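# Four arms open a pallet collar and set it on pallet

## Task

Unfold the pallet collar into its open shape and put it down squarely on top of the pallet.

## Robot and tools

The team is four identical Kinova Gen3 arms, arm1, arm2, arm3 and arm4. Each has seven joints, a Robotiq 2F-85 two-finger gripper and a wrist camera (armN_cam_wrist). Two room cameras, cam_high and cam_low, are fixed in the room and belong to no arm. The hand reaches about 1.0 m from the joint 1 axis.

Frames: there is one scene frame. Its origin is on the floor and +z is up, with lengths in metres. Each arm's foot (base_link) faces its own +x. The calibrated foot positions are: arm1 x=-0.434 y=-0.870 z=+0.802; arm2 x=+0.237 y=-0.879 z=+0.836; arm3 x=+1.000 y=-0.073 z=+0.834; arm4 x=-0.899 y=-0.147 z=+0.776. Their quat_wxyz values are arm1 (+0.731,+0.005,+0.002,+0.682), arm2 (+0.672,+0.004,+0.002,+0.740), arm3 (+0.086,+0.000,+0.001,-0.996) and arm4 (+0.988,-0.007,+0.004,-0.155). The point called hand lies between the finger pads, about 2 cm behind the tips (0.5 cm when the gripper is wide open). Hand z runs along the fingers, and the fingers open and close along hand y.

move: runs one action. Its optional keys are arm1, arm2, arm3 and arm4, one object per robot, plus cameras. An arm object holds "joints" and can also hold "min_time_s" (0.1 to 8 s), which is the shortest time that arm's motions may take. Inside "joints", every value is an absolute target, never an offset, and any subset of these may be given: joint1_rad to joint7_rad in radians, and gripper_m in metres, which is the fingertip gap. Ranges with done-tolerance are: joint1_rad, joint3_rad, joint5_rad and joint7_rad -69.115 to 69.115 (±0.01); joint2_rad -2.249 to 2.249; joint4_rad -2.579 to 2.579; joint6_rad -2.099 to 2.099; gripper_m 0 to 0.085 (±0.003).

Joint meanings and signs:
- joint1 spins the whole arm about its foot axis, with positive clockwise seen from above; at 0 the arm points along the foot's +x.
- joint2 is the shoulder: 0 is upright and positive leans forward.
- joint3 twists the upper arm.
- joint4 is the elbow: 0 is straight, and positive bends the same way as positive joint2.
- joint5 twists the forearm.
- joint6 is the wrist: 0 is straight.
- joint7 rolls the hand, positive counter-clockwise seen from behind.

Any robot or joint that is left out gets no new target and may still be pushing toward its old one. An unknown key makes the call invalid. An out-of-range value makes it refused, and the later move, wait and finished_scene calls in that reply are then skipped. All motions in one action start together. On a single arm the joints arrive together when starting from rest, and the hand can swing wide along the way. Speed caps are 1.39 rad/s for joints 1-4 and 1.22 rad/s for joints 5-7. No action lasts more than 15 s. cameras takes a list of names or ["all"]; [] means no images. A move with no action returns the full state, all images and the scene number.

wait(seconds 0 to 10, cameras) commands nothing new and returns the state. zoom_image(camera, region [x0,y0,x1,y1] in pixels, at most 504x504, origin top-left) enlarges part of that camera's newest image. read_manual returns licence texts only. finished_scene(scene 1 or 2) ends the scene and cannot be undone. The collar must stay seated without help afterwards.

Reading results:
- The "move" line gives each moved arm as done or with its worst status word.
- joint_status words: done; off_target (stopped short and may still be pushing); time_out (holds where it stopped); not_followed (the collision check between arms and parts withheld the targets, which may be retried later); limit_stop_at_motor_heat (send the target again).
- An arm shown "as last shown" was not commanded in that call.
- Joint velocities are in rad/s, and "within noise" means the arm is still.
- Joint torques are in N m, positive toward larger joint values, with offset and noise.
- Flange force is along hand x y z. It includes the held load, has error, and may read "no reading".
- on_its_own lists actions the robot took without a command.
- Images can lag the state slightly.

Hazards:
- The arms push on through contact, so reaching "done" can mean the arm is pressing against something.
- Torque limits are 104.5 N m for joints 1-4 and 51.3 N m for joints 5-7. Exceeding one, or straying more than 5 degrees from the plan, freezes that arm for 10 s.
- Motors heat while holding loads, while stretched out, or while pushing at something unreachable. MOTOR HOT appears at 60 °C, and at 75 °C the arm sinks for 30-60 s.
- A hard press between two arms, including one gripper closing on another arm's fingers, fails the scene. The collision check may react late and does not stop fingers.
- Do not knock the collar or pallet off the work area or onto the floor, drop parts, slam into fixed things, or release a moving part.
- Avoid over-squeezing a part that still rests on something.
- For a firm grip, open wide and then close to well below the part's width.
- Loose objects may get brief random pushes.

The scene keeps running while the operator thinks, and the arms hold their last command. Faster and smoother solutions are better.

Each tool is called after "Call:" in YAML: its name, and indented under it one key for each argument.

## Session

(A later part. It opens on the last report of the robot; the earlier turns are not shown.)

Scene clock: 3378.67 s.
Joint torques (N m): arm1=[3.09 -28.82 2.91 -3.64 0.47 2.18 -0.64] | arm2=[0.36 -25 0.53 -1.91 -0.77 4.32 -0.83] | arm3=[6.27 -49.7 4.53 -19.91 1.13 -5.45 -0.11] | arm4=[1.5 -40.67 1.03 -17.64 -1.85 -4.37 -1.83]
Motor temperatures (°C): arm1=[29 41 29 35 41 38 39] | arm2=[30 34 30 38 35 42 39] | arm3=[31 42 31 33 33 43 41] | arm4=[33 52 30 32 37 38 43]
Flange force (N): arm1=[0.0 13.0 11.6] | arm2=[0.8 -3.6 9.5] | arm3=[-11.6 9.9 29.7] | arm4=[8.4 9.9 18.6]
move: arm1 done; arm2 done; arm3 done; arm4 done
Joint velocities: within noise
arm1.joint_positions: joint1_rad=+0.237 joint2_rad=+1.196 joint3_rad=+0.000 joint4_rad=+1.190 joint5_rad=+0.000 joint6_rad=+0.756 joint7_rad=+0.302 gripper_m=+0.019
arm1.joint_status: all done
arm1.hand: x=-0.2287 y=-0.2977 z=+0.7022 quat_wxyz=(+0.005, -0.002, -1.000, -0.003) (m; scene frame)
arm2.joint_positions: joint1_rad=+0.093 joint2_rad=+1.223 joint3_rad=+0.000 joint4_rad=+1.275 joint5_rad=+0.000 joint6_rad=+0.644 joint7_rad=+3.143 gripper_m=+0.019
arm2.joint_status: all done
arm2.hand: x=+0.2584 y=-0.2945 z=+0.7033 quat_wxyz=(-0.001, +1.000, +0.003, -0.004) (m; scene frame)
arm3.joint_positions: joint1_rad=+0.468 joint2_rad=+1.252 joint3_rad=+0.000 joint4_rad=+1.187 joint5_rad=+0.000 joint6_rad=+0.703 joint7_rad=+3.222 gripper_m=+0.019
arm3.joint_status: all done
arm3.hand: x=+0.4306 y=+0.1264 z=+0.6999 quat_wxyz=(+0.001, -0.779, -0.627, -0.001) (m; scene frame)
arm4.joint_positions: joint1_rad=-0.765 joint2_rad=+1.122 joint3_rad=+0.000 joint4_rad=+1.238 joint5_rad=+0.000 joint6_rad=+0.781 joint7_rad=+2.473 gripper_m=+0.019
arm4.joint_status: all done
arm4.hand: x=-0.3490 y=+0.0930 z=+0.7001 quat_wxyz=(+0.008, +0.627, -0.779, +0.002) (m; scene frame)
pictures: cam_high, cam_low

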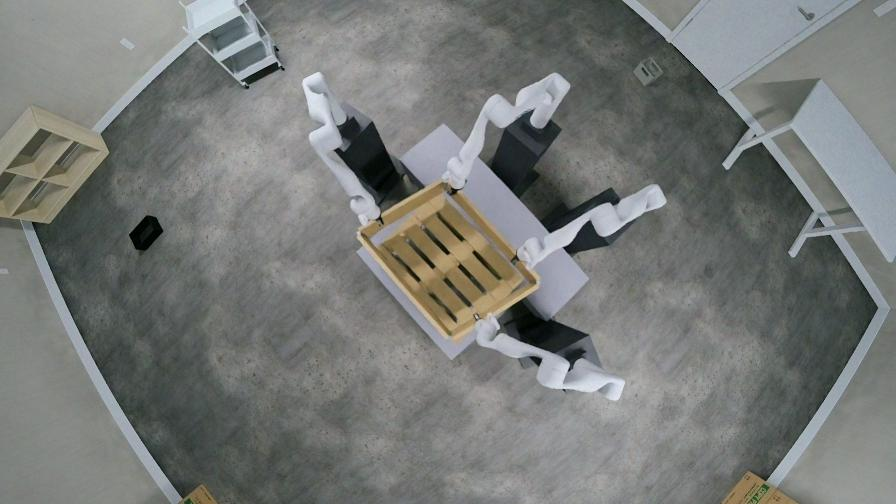

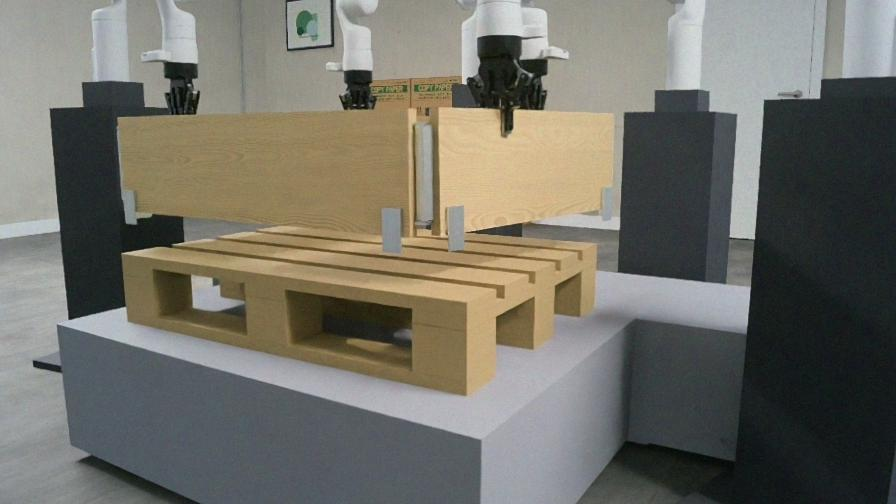

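Call:
move:
  arm1: {"joints":{"joint1_rad":0.2645,"joint2_rad":1.2276,"joint4_rad":1.1024,"joint6_rad":0.8117,"joint7_rad":0.3417},"min_time_s":2.5}
  arm2: {"joints":{"joint1_rad":0.1277,"joint2_rad":1.2509,"joint4_rad":1.1910,"joint6_rad":0.6998,"joint7_rad":3.1895},"min_time_s":2.5}
  arm3: {"joints":{"joint1_rad":0.4897,"joint2_rad":1.3101,"joint4_rad":1.0244,"joint6_rad":0.8071,"joint7_rad":3.3544},"min_time_s":2.5}
  arm4: {"joints":{"joint1_rad":-0.7964,"joint2_rad":1.0976,"joint4_rad":1.3077,"joint6_rad":0.7363,"joint7_rad":2.5518},"min_time_s":2.5}

Call:
move:
  arm1: {"joints":{"joint1_rad":0.2919,"joint2_rad":1.2592,"joint4_rad":1.0149,"joint6_rad":0.8674,"joint7_rad":0.3813},"min_time_s":2.5}
  arm2: {"joints":{"joint1_rad":0.1621,"joint2_rad":1.2789,"joint4_rad":1.1070,"joint6_rad":0.7557,"joint7_rad":3.2355},"min_time_s":2.5}
  arm3: {"joints":{"joint1_rad":0.5048,"joint2_rad":1.3805,"joint4_rad":0.8393,"joint6_rad":0.9218,"joint7_rad":3.4799},"min_time_s":2.5}
  arm4: {"joints":{"joint1_rad":-0.8280,"joint2_rad":1.0726,"joint4_rad":1.3776,"joint6_rad":0.6913,"joint7_rad":2.6306},"min_time_s":2.5}
  cameras: ["all"]

Scene clock: 3412.97 s.
Joint torques (N m): arm1=[3.56 -33.17 3.18 -9.78 0.61 -1.15 -0.65] | arm2=[-0.5 -29.9 -0.25 -7.4 -1.12 1.8 -0.97] | arm3=[-0.1 -50.96 -1.31 -20.47 -0.75 -5.39 0.01] | arm4=[6.14 -38.5 5.53 -15.25 -0.04 -3.11 -1.71]
Motor temperatures (°C): arm1=[29 40 29 34 41 38 39] | arm2=[30 35 30 38 35 42 39] | arm3=[31 43 31 33 33 43 41] | arm4=[33 53 30 33 37 39 43]
Flange force (N): arm1=[4.2 3.1 10.7] | arm2=[1.7 5.6 10.6] | arm3=[-2.2 8.7 29.0] | arm4=[-0.9 12.2 18.6]
move: arm1 done; arm2 done; arm3 done; arm4 done
Joint velocities: within noise
arm1.joint_positions: joint1_rad=+0.265 joint2_rad=+1.228 joint3_rad=+0.000 joint4_rad=+1.102 joint5_rad=+0.000 joint6_rad=+0.812 joint7_rad=+0.342 gripper_m=+0.019
arm1.joint_status: all done
arm1.hand: x=-0.2076 y=-0.2874 z=+0.7020 quat_wxyz=(+0.005, +0.004, -1.000, -0.003) (m; scene frame)
arm2.joint_positions: joint1_rad=+0.128 joint2_rad=+1.251 joint3_rad=+0.000 joint4_rad=+1.191 joint5_rad=+0.000 joint6_rad=+0.700 joint7_rad=+3.190 gripper_m=+0.019
arm2.joint_status: all done
arm2.hand: x=+0.2790 y=-0.2781 z=+0.7029 quat_wxyz=(-0.001, +1.000, +0.008, -0.004) (m; scene frame)
arm3.joint_positions: joint1_rad=+0.490 joint2_rad=+1.310 joint3_rad=+0.000 joint4_rad=+1.024 joint5_rad=+0.000 joint6_rad=+0.807 joint7_rad=+3.354 gripper_m=+0.019
arm3.joint_status: all done
arm3.hand: x=+0.4059 y=+0.1486 z=+0.6990 quat_wxyz=(+0.001, -0.743, -0.669, -0.001) (m; scene frame)
arm4.joint_positions: joint1_rad=-0.796 joint2_rad=+1.098 joint3_rad=+0.000 joint4_rad=+1.308 joint5_rad=+0.000 joint6_rad=+0.736 joint7_rad=+2.552 gripper_m=+0.019
arm4.joint_status: all done
arm4.hand: x=-0.3701 y=+0.1034 z=+0.6998 quat_wxyz=(+0.008, +0.669, -0.743, +0.001) (m; scene frame)
pictures: none

Scene clock: 3415.77 s.
Joint torques (N m): arm1=[5.44 -30.31 4.79 -4.93 1.54 1.92 -0.41] | arm2=[1.35 -29.92 1.7 -6.82 -0.2 2.6 -0.75] | arm3=[2.4 -51.86 0.93 -20.8 0.22 -5.3 -0.12] | arm4=[0.5 -38.6 -0.1 -15.89 -2.35 -3.83 -1.79]
Motor temperatures (°C): arm1=[29 40 29 34 41 38 39] | arm2=[30 35 30 38 35 42 39] | arm3=[31 43 31 33 33 43 41] | arm4=[33 53 30 33 37 39 43]
Flange force (N): arm1=[2.2 15.2 11.3] | arm2=[-1.7 4.0 11.0] | arm3=[-5.7 5.0 28.1] | arm4=[7.3 8.3 18.9]
move: arm1 done; arm2 done; arm3 done; arm4 done
Joint velocities: within noise
arm1.joint_positions: joint1_rad=+0.292 joint2_rad=+1.259 joint3_rad=+0.000 joint4_rad=+1.015 joint5_rad=+0.000 joint6_rad=+0.867 joint7_rad=+0.381 gripper_m=+0.019
arm1.joint_status: all done
arm1.hand: x=-0.1861 y=-0.2788 z=+0.7023 quat_wxyz=(+0.005, +0.010, -1.000, -0.003) (m; scene frame)
arm2.joint_positions: joint1_rad=+0.162 joint2_rad=+1.279 joint3_rad=+0.000 joint4_rad=+1.107 joint5_rad=+0.000 joint6_rad=+0.756 joint7_rad=+3.236 gripper_m=+0.019
arm2.joint_status: all done
arm2.hand: x=+0.3008 y=-0.2632 z=+0.7033 quat_wxyz=(-0.001, +1.000, +0.014, -0.004) (m; scene frame)
arm3.joint_positions: joint1_rad=+0.505 joint2_rad=+1.380 joint3_rad=+0.000 joint4_rad=+0.839 joint5_rad=+0.000 joint6_rad=+0.922 joint7_rad=+3.480 gripper_m=+0.019
arm3.joint_status: all done
arm3.hand: x=+0.3809 y=+0.1673 z=+0.6976 quat_wxyz=(+0.001, -0.705, -0.709, -0.001) (m; scene frame)
arm4.joint_positions: joint1_rad=-0.828 joint2_rad=+1.073 joint3_rad=+0.000 joint4_rad=+1.378 joint5_rad=+0.000 joint6_rad=+0.691 joint7_rad=+2.631 gripper_m=+0.019
arm4.joint_status: all done
arm4.hand: x=-0.3918 y=+0.1122 z=+0.7000 quat_wxyz=(+0.008, +0.709, -0.705, +0.001) (m; scene frame)
pictures: arm1_cam_wrist, arm2_cam_wrist, arm3_cam_wrist, arm4_cam_wrist, cam_high, cam_low

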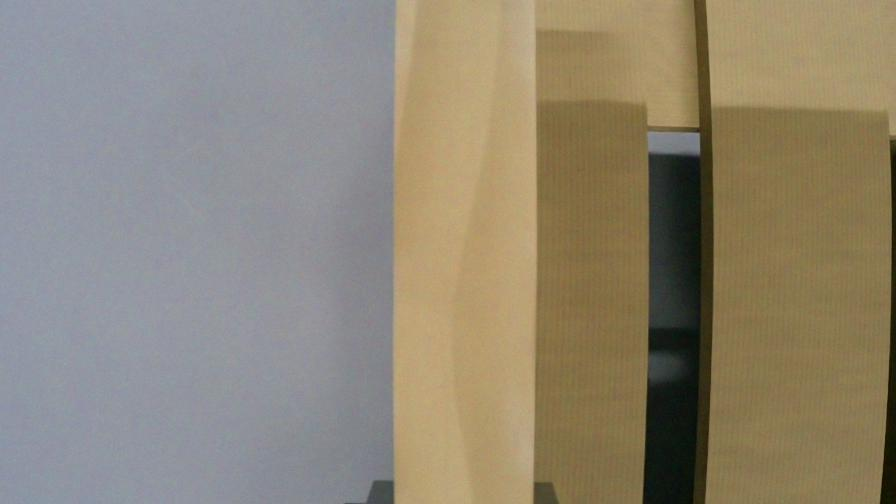

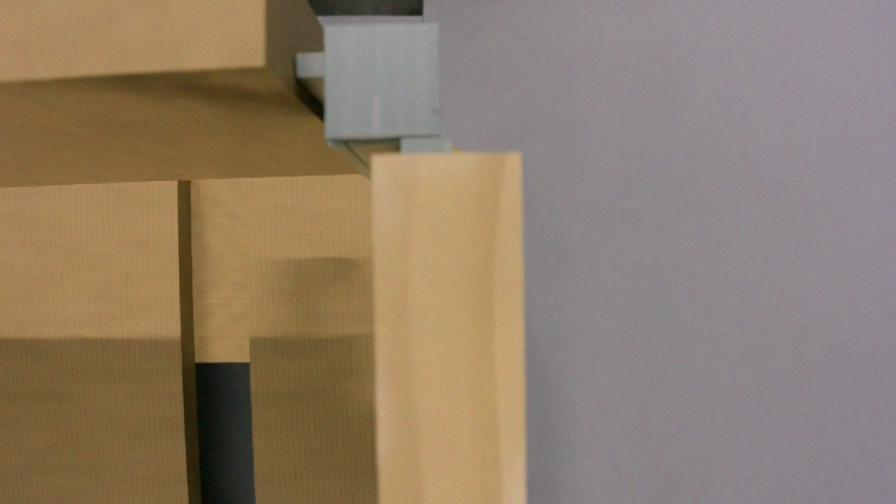

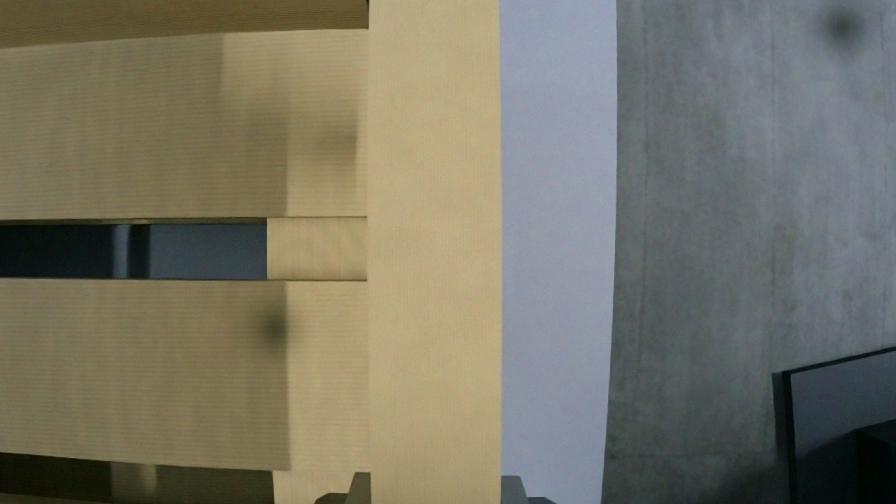

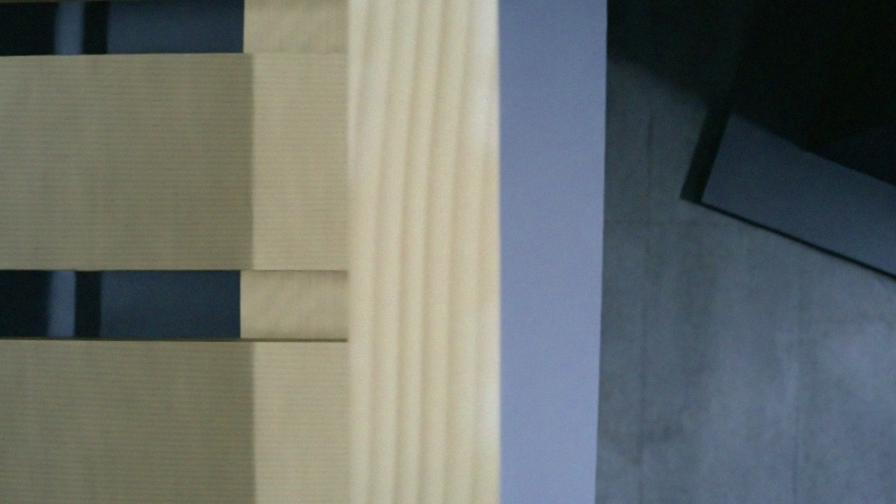

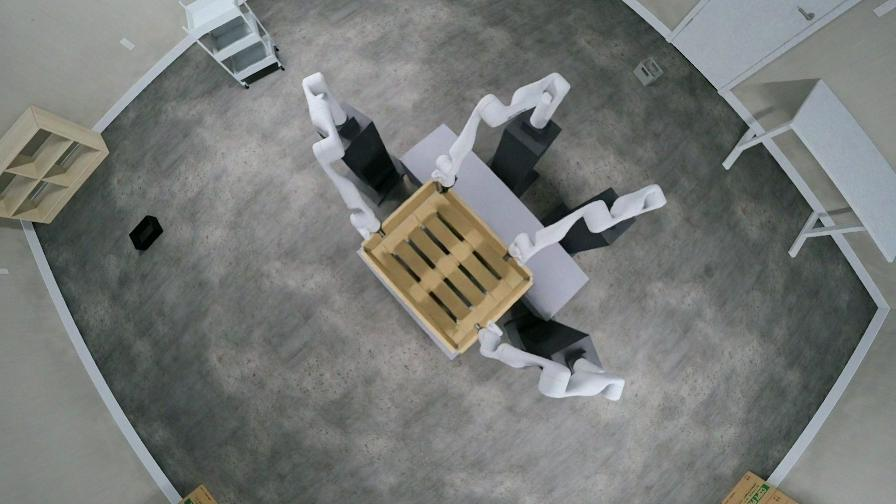

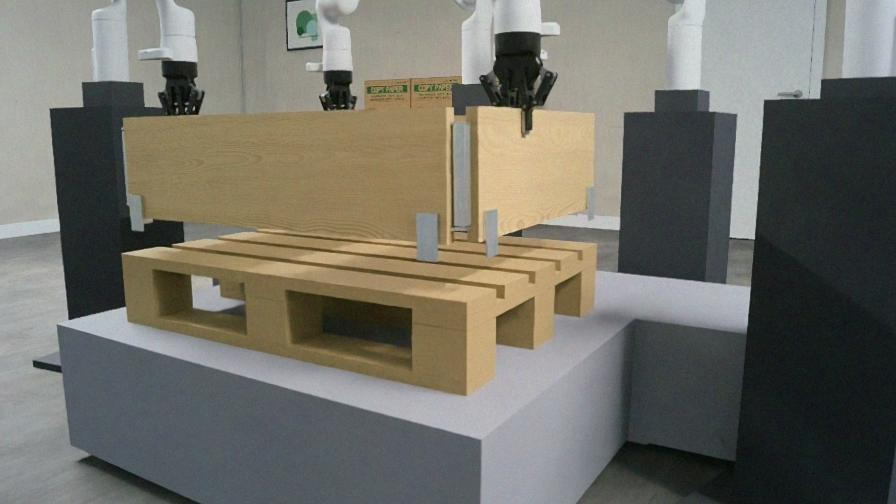

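Call:
move:
  arm1: {"joints":{"joint1_rad":0.2927,"joint2_rad":1.3341,"joint4_rad":0.9808,"joint6_rad":0.8267,"joint7_rad":0.3821},"min_time_s":3}
  arm2: {"joints":{"joint1_rad":0.1627,"joint2_rad":1.3584,"joint4_rad":1.0635,"joint6_rad":0.7197,"joint7_rad":3.2361},"min_time_s":3}
  arm3: {"joints":{"joint1_rad":0.5046,"joint2_rad":1.4571,"joint4_rad":0.7857,"joint6_rad":0.8988,"joint7_rad":3.4797},"min_time_s":3}
  arm4: {"joints":{"joint1_rad":-0.8283,"joint2_rad":1.1500,"joint4_rad":1.3564,"joint6_rad":0.6352,"joint7_rad":2.6303},"min_time_s":3}
  cameras: ["all"]

Call:
zoom_image:
  camera: "cam_low"
  region: [400, 200, 540, 330]

Call:
zoom_image:
  camera: "cam_low"
  region: [100, 190, 200, 290]

Call:
zoom_image:
  camera: "cam_low"
  region: [540, 180, 640, 280]

Scene clock: 3490.40 s.
Joint torques (N m): arm1=[5.58 -30.95 4.83 -4.34 1.43 2.49 -0.53] | arm2=[1.56 -26.89 1.72 -5.21 -0.28 2.79 -0.88] | arm3=[3.1 -55.77 0.91 -21.63 0.01 -5.29 -0.15] | arm4=[0.32 -37.63 -0.54 -14.31 -2.47 -3.31 -1.81]
Motor temperatures (°C): arm1=[29 40 29 34 41 38 39] | arm2=[30 35 29 38 35 41 39] | arm3=[31 45 31 35 33 43 41] | arm4=[33 54 30 33 37 39 43]
Flange force (N): arm1=[1.9 15.9 13.9] | arm2=[-1.8 3.7 5.9] | arm3=[-6.0 2.9 33.9] | arm4=[7.3 7.6 17.0]
move: arm1 done; arm2 done; arm3 done; arm4 done
Joint velocities: within noise
arm1.joint_positions: joint1_rad=+0.293 joint2_rad=+1.334 joint3_rad=+0.000 joint4_rad=+0.981 joint5_rad=+0.000 joint6_rad=+0.827 joint7_rad=+0.382 gripper_m=+0.019
arm1.joint_status: all done
arm1.hand: x=-0.1860 y=-0.2788 z=+0.6624 quat_wxyz=(+0.005, +0.010, -1.000, -0.003) (m; scene frame)
arm2.joint_positions: joint1_rad=+0.163 joint2_rad=+1.358 joint3_rad=+0.000 joint4_rad=+1.063 joint5_rad=+0.000 joint6_rad=+0.720 joint7_rad=+3.236 gripper_m=+0.019
arm2.joint_status: all done
arm2.hand: x=+0.3008 y=-0.2632 z=+0.6633 quat_wxyz=(-0.001, +1.000, +0.014, -0.004) (m; scene frame)
arm3.joint_positions: joint1_rad=+0.505 joint2_rad=+1.457 joint3_rad=+0.000 joint4_rad=+0.786 joint5_rad=+0.000 joint6_rad=+0.899 joint7_rad=+3.480 gripper_m=+0.019
arm3.joint_status: all done
arm3.hand: x=+0.3805 y=+0.1675 z=+0.6600 quat_wxyz=(+0.001, -0.705, -0.709, -0.001) (m; scene frame)
arm4.joint_positions: joint1_rad=-0.828 joint2_rad=+1.150 joint3_rad=+0.000 joint4_rad=+1.356 joint5_rad=+0.000 joint6_rad=+0.635 joint7_rad=+2.630 gripper_m=+0.019
arm4.joint_status: all done
arm4.hand: x=-0.3918 y=+0.1122 z=+0.6599 quat_wxyz=(+0.008, +0.709, -0.705, +0.001) (m; scene frame)
pictures: arm1_cam_wrist, arm2_cam_wrist, arm3_cam_wrist, arm4_cam_wrist, cam_high, cam_low

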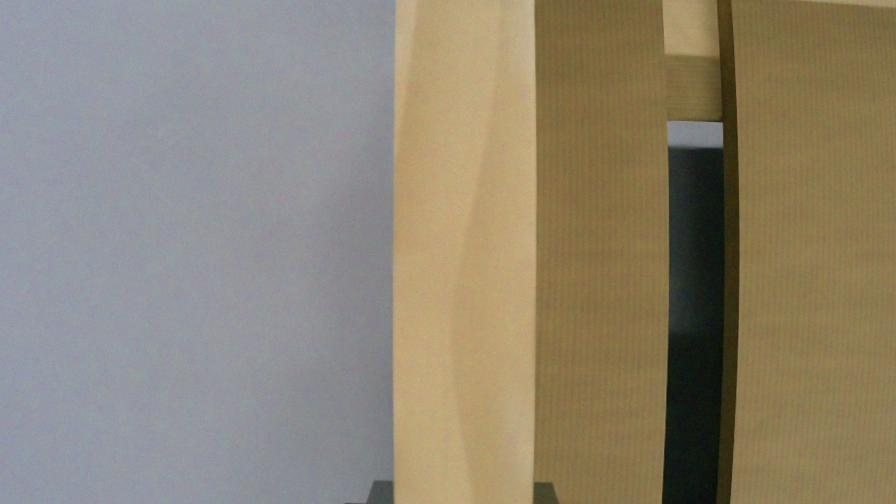

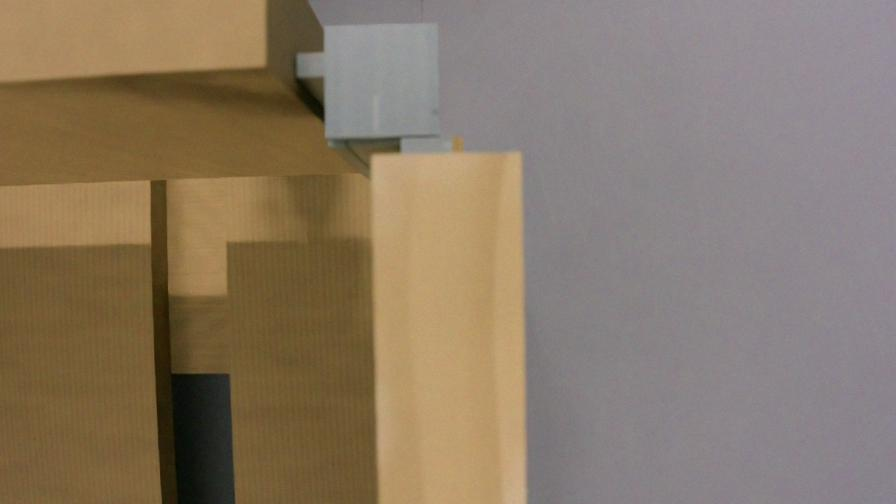

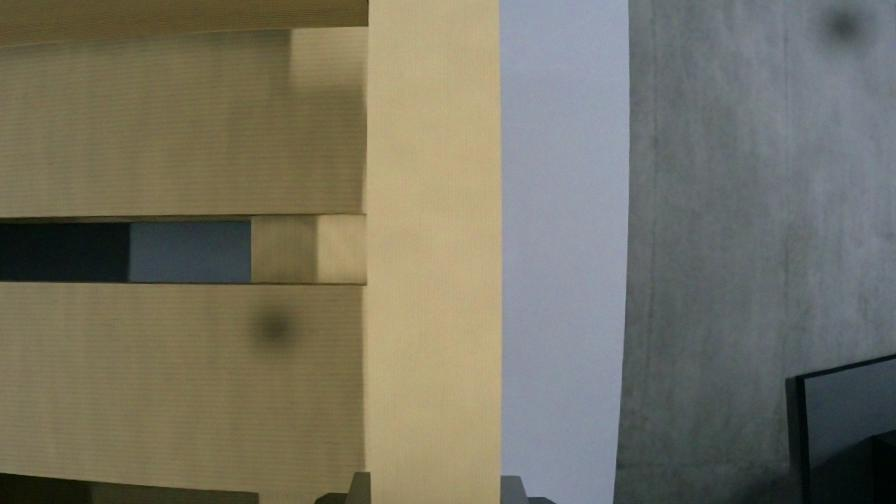

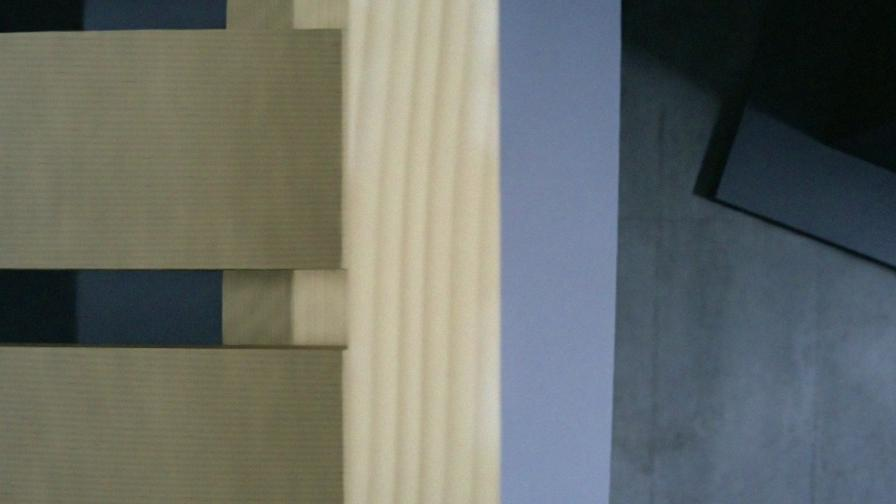

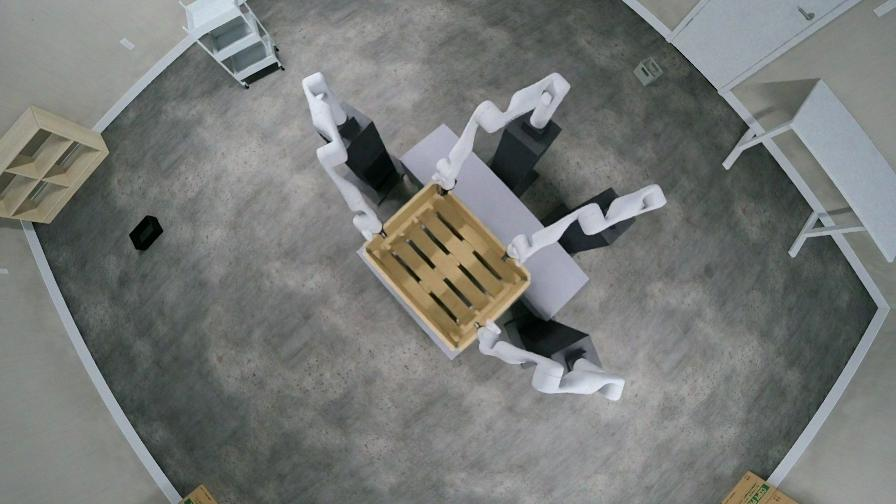

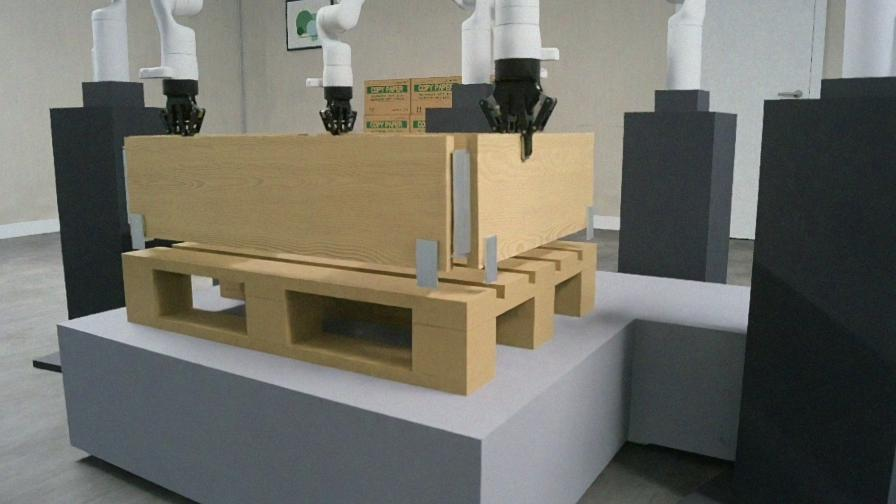

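Scaled by 3.600 from the camera's 896x504 image, which has a finer 1280x720 frame.

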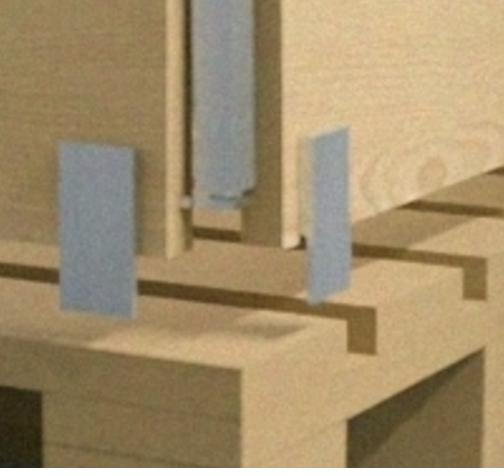

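Scaled by 5.040 from the camera's 896x504 image, which has a finer 1280x720 frame.

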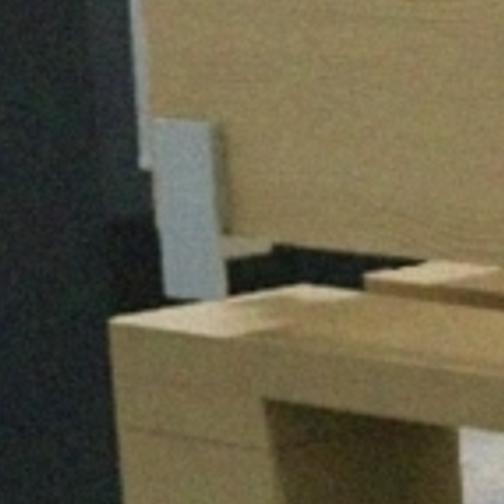

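Scaled by 5.040 from the camera's 896x504 image, which has a finer 1280x720 frame.

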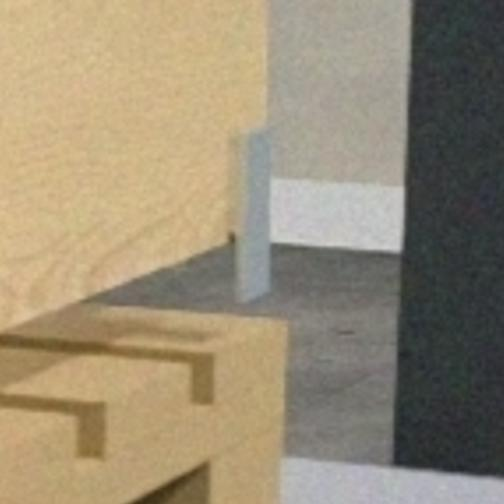

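Call:
zoom_image:
  camera: "cam_low"
  region: [570, 200, 620, 250]

Call:
zoom_image:
  camera: "cam_low"
  region: [465, 250, 525, 310]

Call:
zoom_image:
  camera: "cam_low"
  region: [410, 250, 470, 310]

Call:
zoom_image:
  camera: "cam_low"
  region: [115, 210, 165, 260]

Scaled by 10.080 from the camera's 896x504 image, which has a finer 1280x720 frame.

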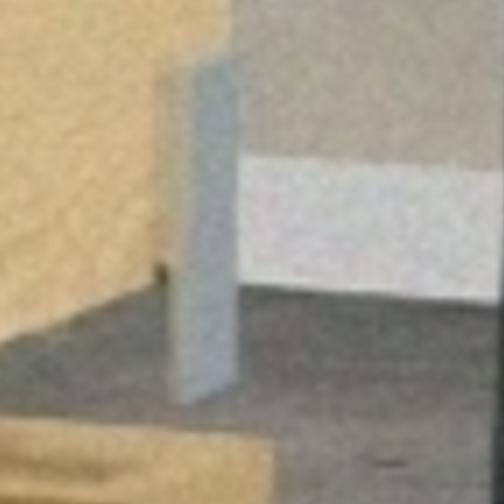

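Scaled by 8.400 from the camera's 896x504 image, which has a finer 1280x720 frame.

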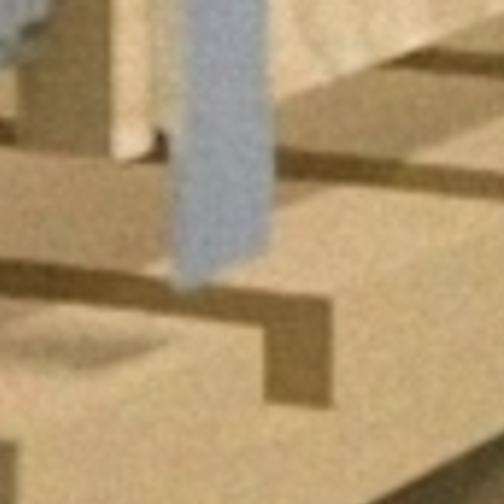

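Scaled by 8.400 from the camera's 896x504 image, which has a finer 1280x720 frame.

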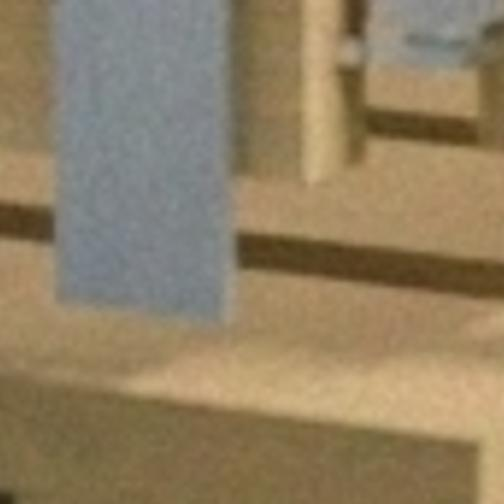

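Scaled by 10.080 from the camera's 896x504 image, which has a finer 1280x720 frame.

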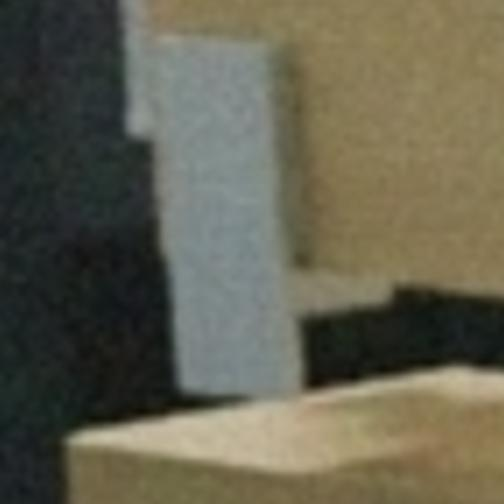

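Call:
move:
  arm1: {"joints":{"joint1_rad":0.2929,"joint2_rad":1.3536,"joint4_rad":0.9702,"joint6_rad":0.8178,"joint7_rad":0.3823},"min_time_s":2.5}
  arm2: {"joints":{"joint1_rad":0.1629,"joint2_rad":1.3790,"joint4_rad":1.0504,"joint6_rad":0.7122,"joint7_rad":3.2363},"min_time_s":2.5}
  arm3: {"joints":{"joint1_rad":0.5046,"joint2_rad":1.4782,"joint4_rad":0.7693,"joint6_rad":0.8941,"joint7_rad":3.4797},"min_time_s":2.5}
  arm4: {"joints":{"joint1_rad":-0.8284,"joint2_rad":1.1699,"joint4_rad":1.3491,"joint6_rad":0.6226,"joint7_rad":2.6302},"min_time_s":2.5}
  cameras: ["all"]

Call:
zoom_image:
  camera: "cam_low"
  region: [410, 250, 510, 320]

Call:
zoom_image:
  camera: "cam_low"
  region: [115, 210, 165, 260]

Call:
zoom_image:
  camera: "cam_low"
  region: [570, 200, 620, 250]

Scene clock: 3852.67 s.
Joint torques (N m): arm1=[5.43 -30.68 4.57 -4.14 1.29 2.64 -0.6] | arm2=[1.82 -26.56 1.96 -4.75 -0.1 3.02 -0.78] | arm3=[3.62 -55.8 1.28 -21.44 0.18 -5.17 -0.12] | arm4=[0.15 -37.8 -0.76 -14.04 -2.54 -3.21 -1.81]
Motor temperatures (°C): arm1=[29 40 29 34 41 38 39] | arm2=[30 36 29 38 35 41 39] | arm3=[30 51 30 36 33 44 41] | arm4=[33 46 30 34 37 39 43]
Flange force (N): arm1=[1.8 15.4 13.8] | arm2=[-2.3 2.9 5.8] | arm3=[-6.6 2.3 34.1] | arm4=[7.5 7.2 17.2]
move: arm1 done; arm2 done; arm3 done; arm4 done
Joint velocities: within noise
arm1.joint_positions: joint1_rad=+0.293 joint2_rad=+1.354 joint3_rad=+0.000 joint4_rad=+0.970 joint5_rad=+0.000 joint6_rad=+0.818 joint7_rad=+0.382 gripper_m=+0.019
arm1.joint_status: all done
arm1.hand: x=-0.1860 y=-0.2789 z=+0.6523 quat_wxyz=(+0.005, +0.010, -1.000, -0.003) (m; scene frame)
arm2.joint_positions: joint1_rad=+0.163 joint2_rad=+1.379 joint3_rad=+0.000 joint4_rad=+1.050 joint5_rad=+0.000 joint6_rad=+0.712 joint7_rad=+3.236 gripper_m=+0.019
arm2.joint_status: all done
arm2.hand: x=+0.3009 y=-0.2632 z=+0.6532 quat_wxyz=(-0.001, +1.000, +0.014, -0.004) (m; scene frame)
arm3.joint_positions: joint1_rad=+0.505 joint2_rad=+1.478 joint3_rad=+0.000 joint4_rad=+0.769 joint5_rad=+0.000 joint6_rad=+0.894 joint7_rad=+3.480 gripper_m=+0.019
arm3.joint_status: all done
arm3.hand: x=+0.3805 y=+0.1675 z=+0.6501 quat_wxyz=(+0.001, -0.705, -0.709, -0.001) (m; scene frame)
arm4.joint_positions: joint1_rad=-0.828 joint2_rad=+1.170 joint3_rad=+0.000 joint4_rad=+1.349 joint5_rad=+0.000 joint6_rad=+0.623 joint7_rad=+2.630 gripper_m=+0.019
arm4.joint_status: all done
arm4.hand: x=-0.3918 y=+0.1122 z=+0.6499 quat_wxyz=(+0.008, +0.709, -0.705, +0.001) (m; scene frame)
pictures: arm1_cam_wrist, arm2_cam_wrist, arm3_cam_wrist, arm4_cam_wrist, cam_high, cam_low

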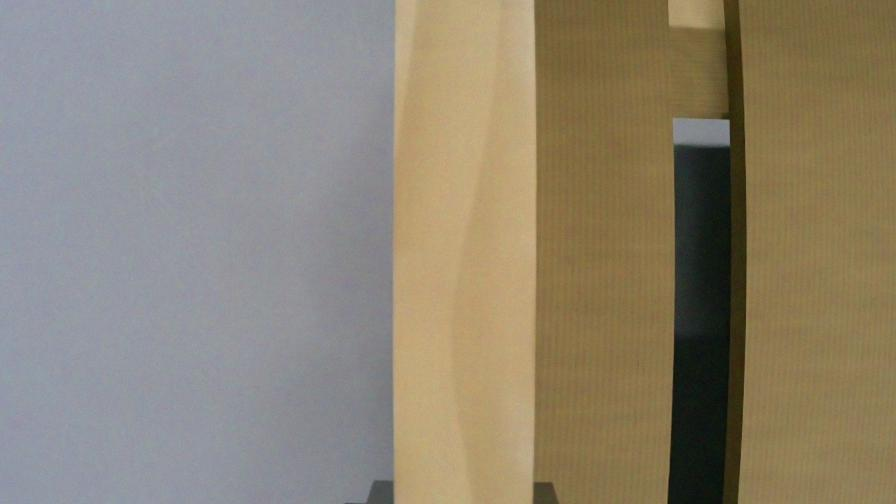

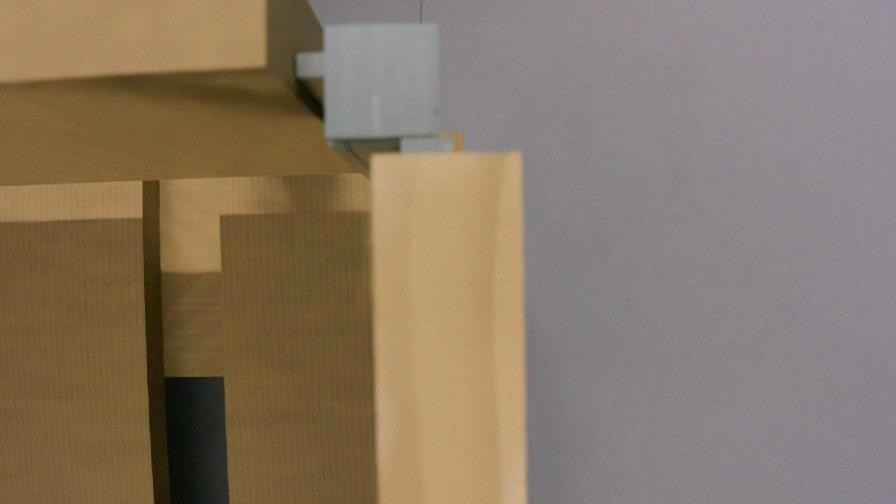

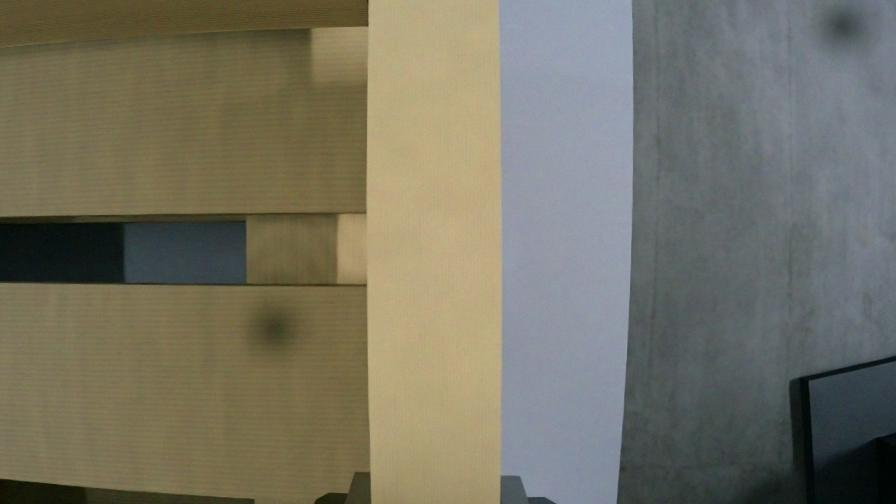

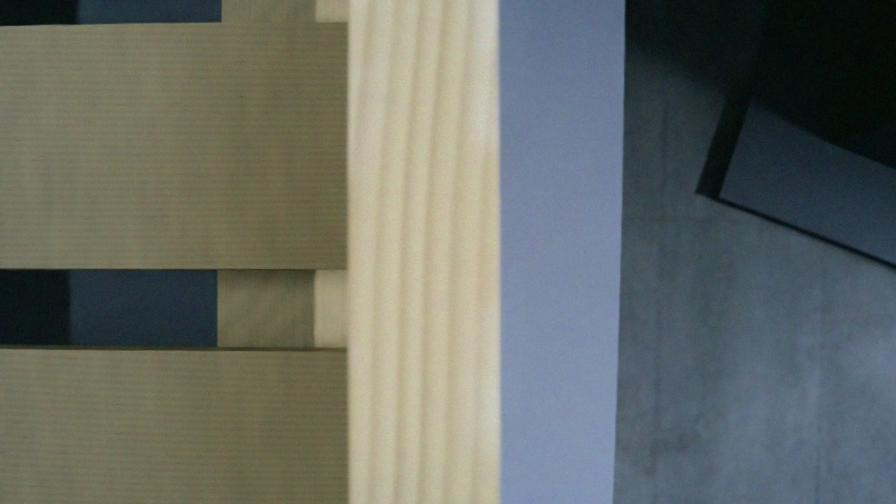

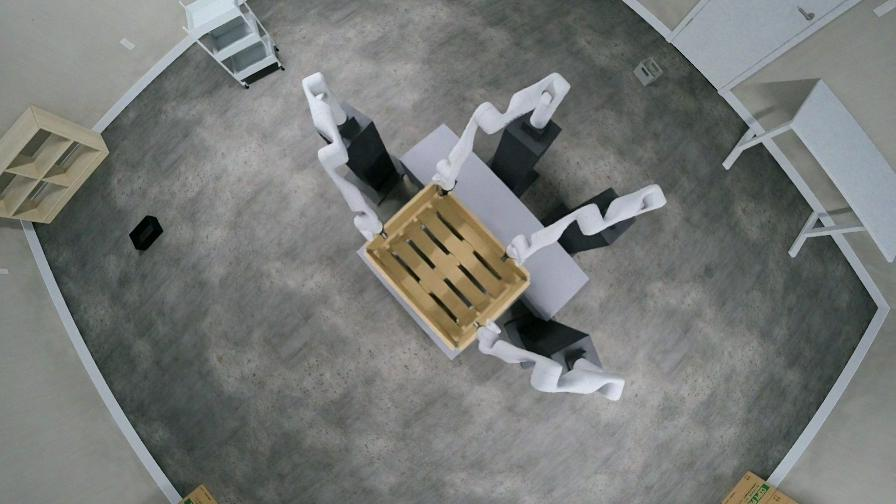

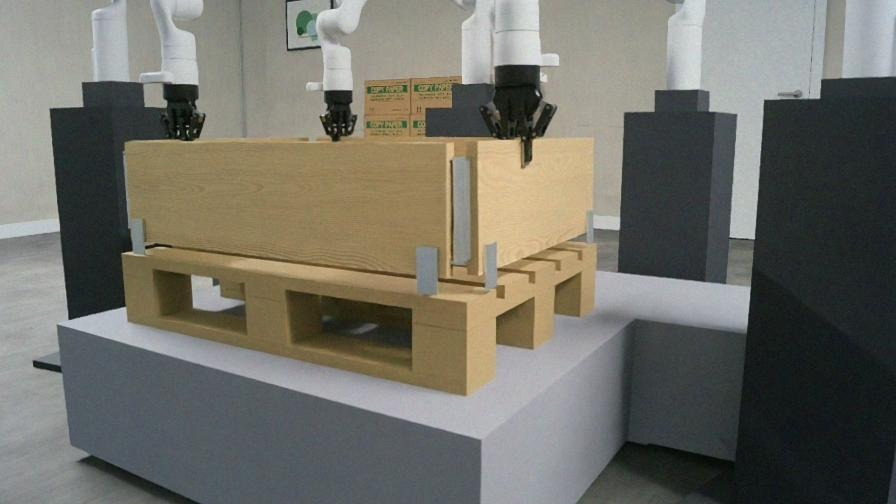

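Scaled by 5.040 from the camera's 896x504 image, which has a finer 1280x720 frame.

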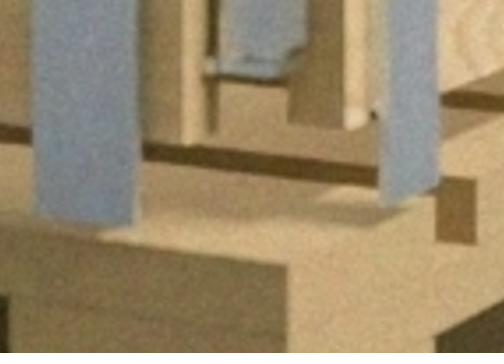

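Scaled by 10.080 from the camera's 896x504 image, which has a finer 1280x720 frame.

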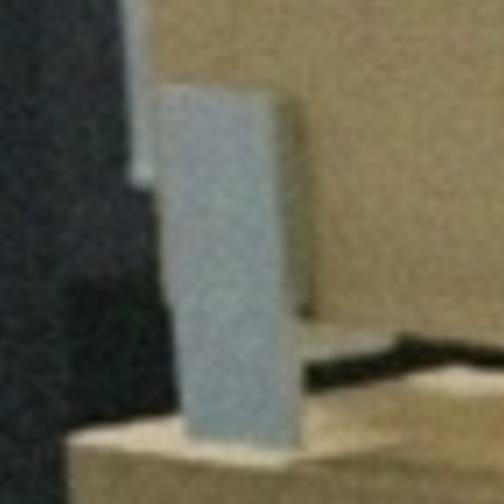

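Scaled by 10.080 from the camera's 896x504 image, which has a finer 1280x720 frame.

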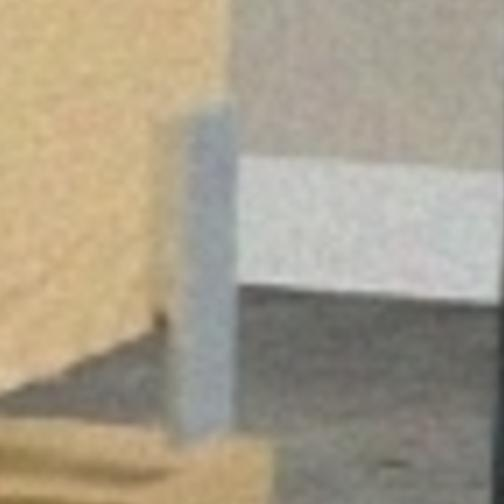

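Call:
move:
  arm1: {"joints":{"joint2_rad":1.3597,"joint4_rad":0.9663,"joint6_rad":0.8156},"min_time_s":1.5}
  arm2: {"joints":{"joint2_rad":1.3853,"joint4_rad":1.0458,"joint6_rad":0.7104},"min_time_s":1.5}
  arm3: {"joints":{"joint2_rad":1.4849,"joint4_rad":0.7635,"joint6_rad":0.8932},"min_time_s":1.5}
  arm4: {"joints":{"joint2_rad":1.1760,"joint4_rad":1.3464,"joint6_rad":0.6192},"min_time_s":1.5}
  cameras: ["cam_low"]

Call:
zoom_image:
  camera: "cam_low"
  region: [410, 250, 510, 320]

Call:
zoom_image:
  camera: "cam_low"
  region: [115, 210, 165, 260]

Call:
zoom_image:
  camera: "cam_low"
  region: [570, 200, 620, 250]

Scene clock: 3882.10 s.
Joint torques (N m): arm1=[5.3 -30.61 4.53 -4.39 1.21 2.36 -0.6] | arm2=[1.71 -27.06 1.82 -5.09 -0.17 2.84 -0.79] | arm3=[3.04 -55.95 0.81 -21.65 -0.04 -5.33 -0.19] | arm4=[0.71 -38.27 -0.13 -14.46 -2.34 -3.35 -1.81]
Motor temperatures (°C): arm1=[29 40 29 34 41 38 39] | arm2=[30 36 29 38 35 41 39] | arm3=[30 51 30 36 33 44 41] | arm4=[33 46 30 35 37 39 43]
Flange force (N): arm1=[1.8 14.7 13.2] | arm2=[-2.2 3.4 6.2] | arm3=[-5.9 3.1 33.9] | arm4=[7.0 8.6 17.5]
move: arm1 done; arm2 done; arm3 done; arm4 done
Joint velocities: within noise
arm1.joint_positions: joint1_rad=+0.293 joint2_rad=+1.360 joint3_rad=+0.000 joint4_rad=+0.966 joint5_rad=+0.000 joint6_rad=+0.816 joint7_rad=+0.382 gripper_m=+0.019
arm1.joint_status: all done
arm1.hand: x=-0.1860 y=-0.2788 z=+0.6493 quat_wxyz=(+0.005, +0.010, -1.000, -0.003) (m; scene frame)
arm2.joint_positions: joint1_rad=+0.163 joint2_rad=+1.385 joint3_rad=+0.000 joint4_rad=+1.046 joint5_rad=+0.000 joint6_rad=+0.710 joint7_rad=+3.236 gripper_m=+0.019
arm2.joint_status: all done
arm2.hand: x=+0.3008 y=-0.2631 z=+0.6503 quat_wxyz=(-0.001, +1.000, +0.014, -0.004) (m; scene frame)
arm3.joint_positions: joint1_rad=+0.505 joint2_rad=+1.485 joint3_rad=+0.000 joint4_rad=+0.764 joint5_rad=+0.000 joint6_rad=+0.893 joint7_rad=+3.480 gripper_m=+0.019
arm3.joint_status: all done
arm3.hand: x=+0.3804 y=+0.1675 z=+0.6470 quat_wxyz=(+0.001, -0.705, -0.709, -0.001) (m; scene frame)
arm4.joint_positions: joint1_rad=-0.828 joint2_rad=+1.176 joint3_rad=+0.000 joint4_rad=+1.346 joint5_rad=+0.000 joint6_rad=+0.619 joint7_rad=+2.630 gripper_m=+0.019
arm4.joint_status: all done
arm4.hand: x=-0.3918 y=+0.1122 z=+0.6469 quat_wxyz=(+0.008, +0.709, -0.705, +0.001) (m; scene frame)
pictures: cam_low

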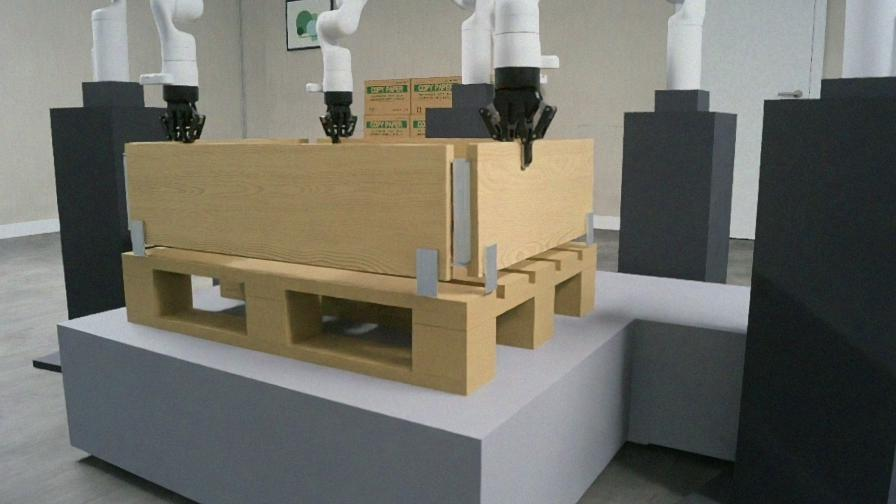

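Scaled by 5.040 from the camera's 896x504 image, which has a finer 1280x720 frame.

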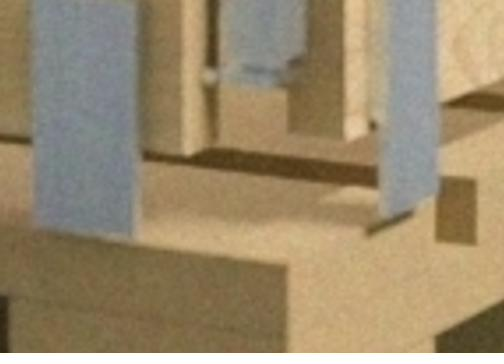

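Scaled by 10.080 from the camera's 896x504 image, which has a finer 1280x720 frame.

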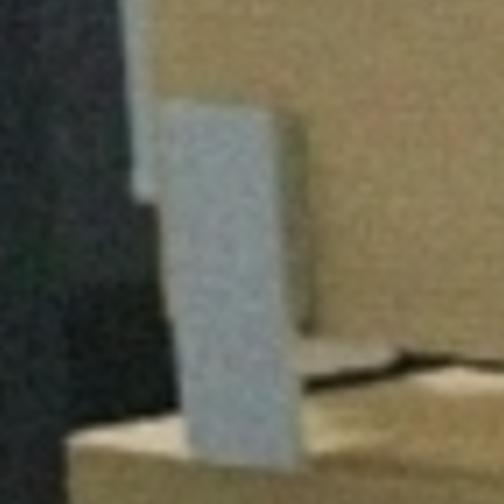

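Scaled by 10.080 from the camera's 896x504 image, which has a finer 1280x720 frame.

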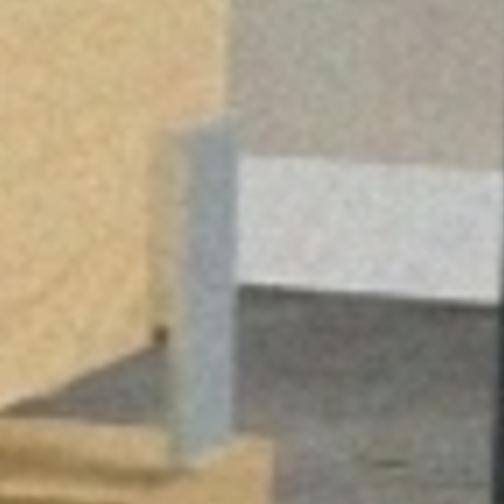

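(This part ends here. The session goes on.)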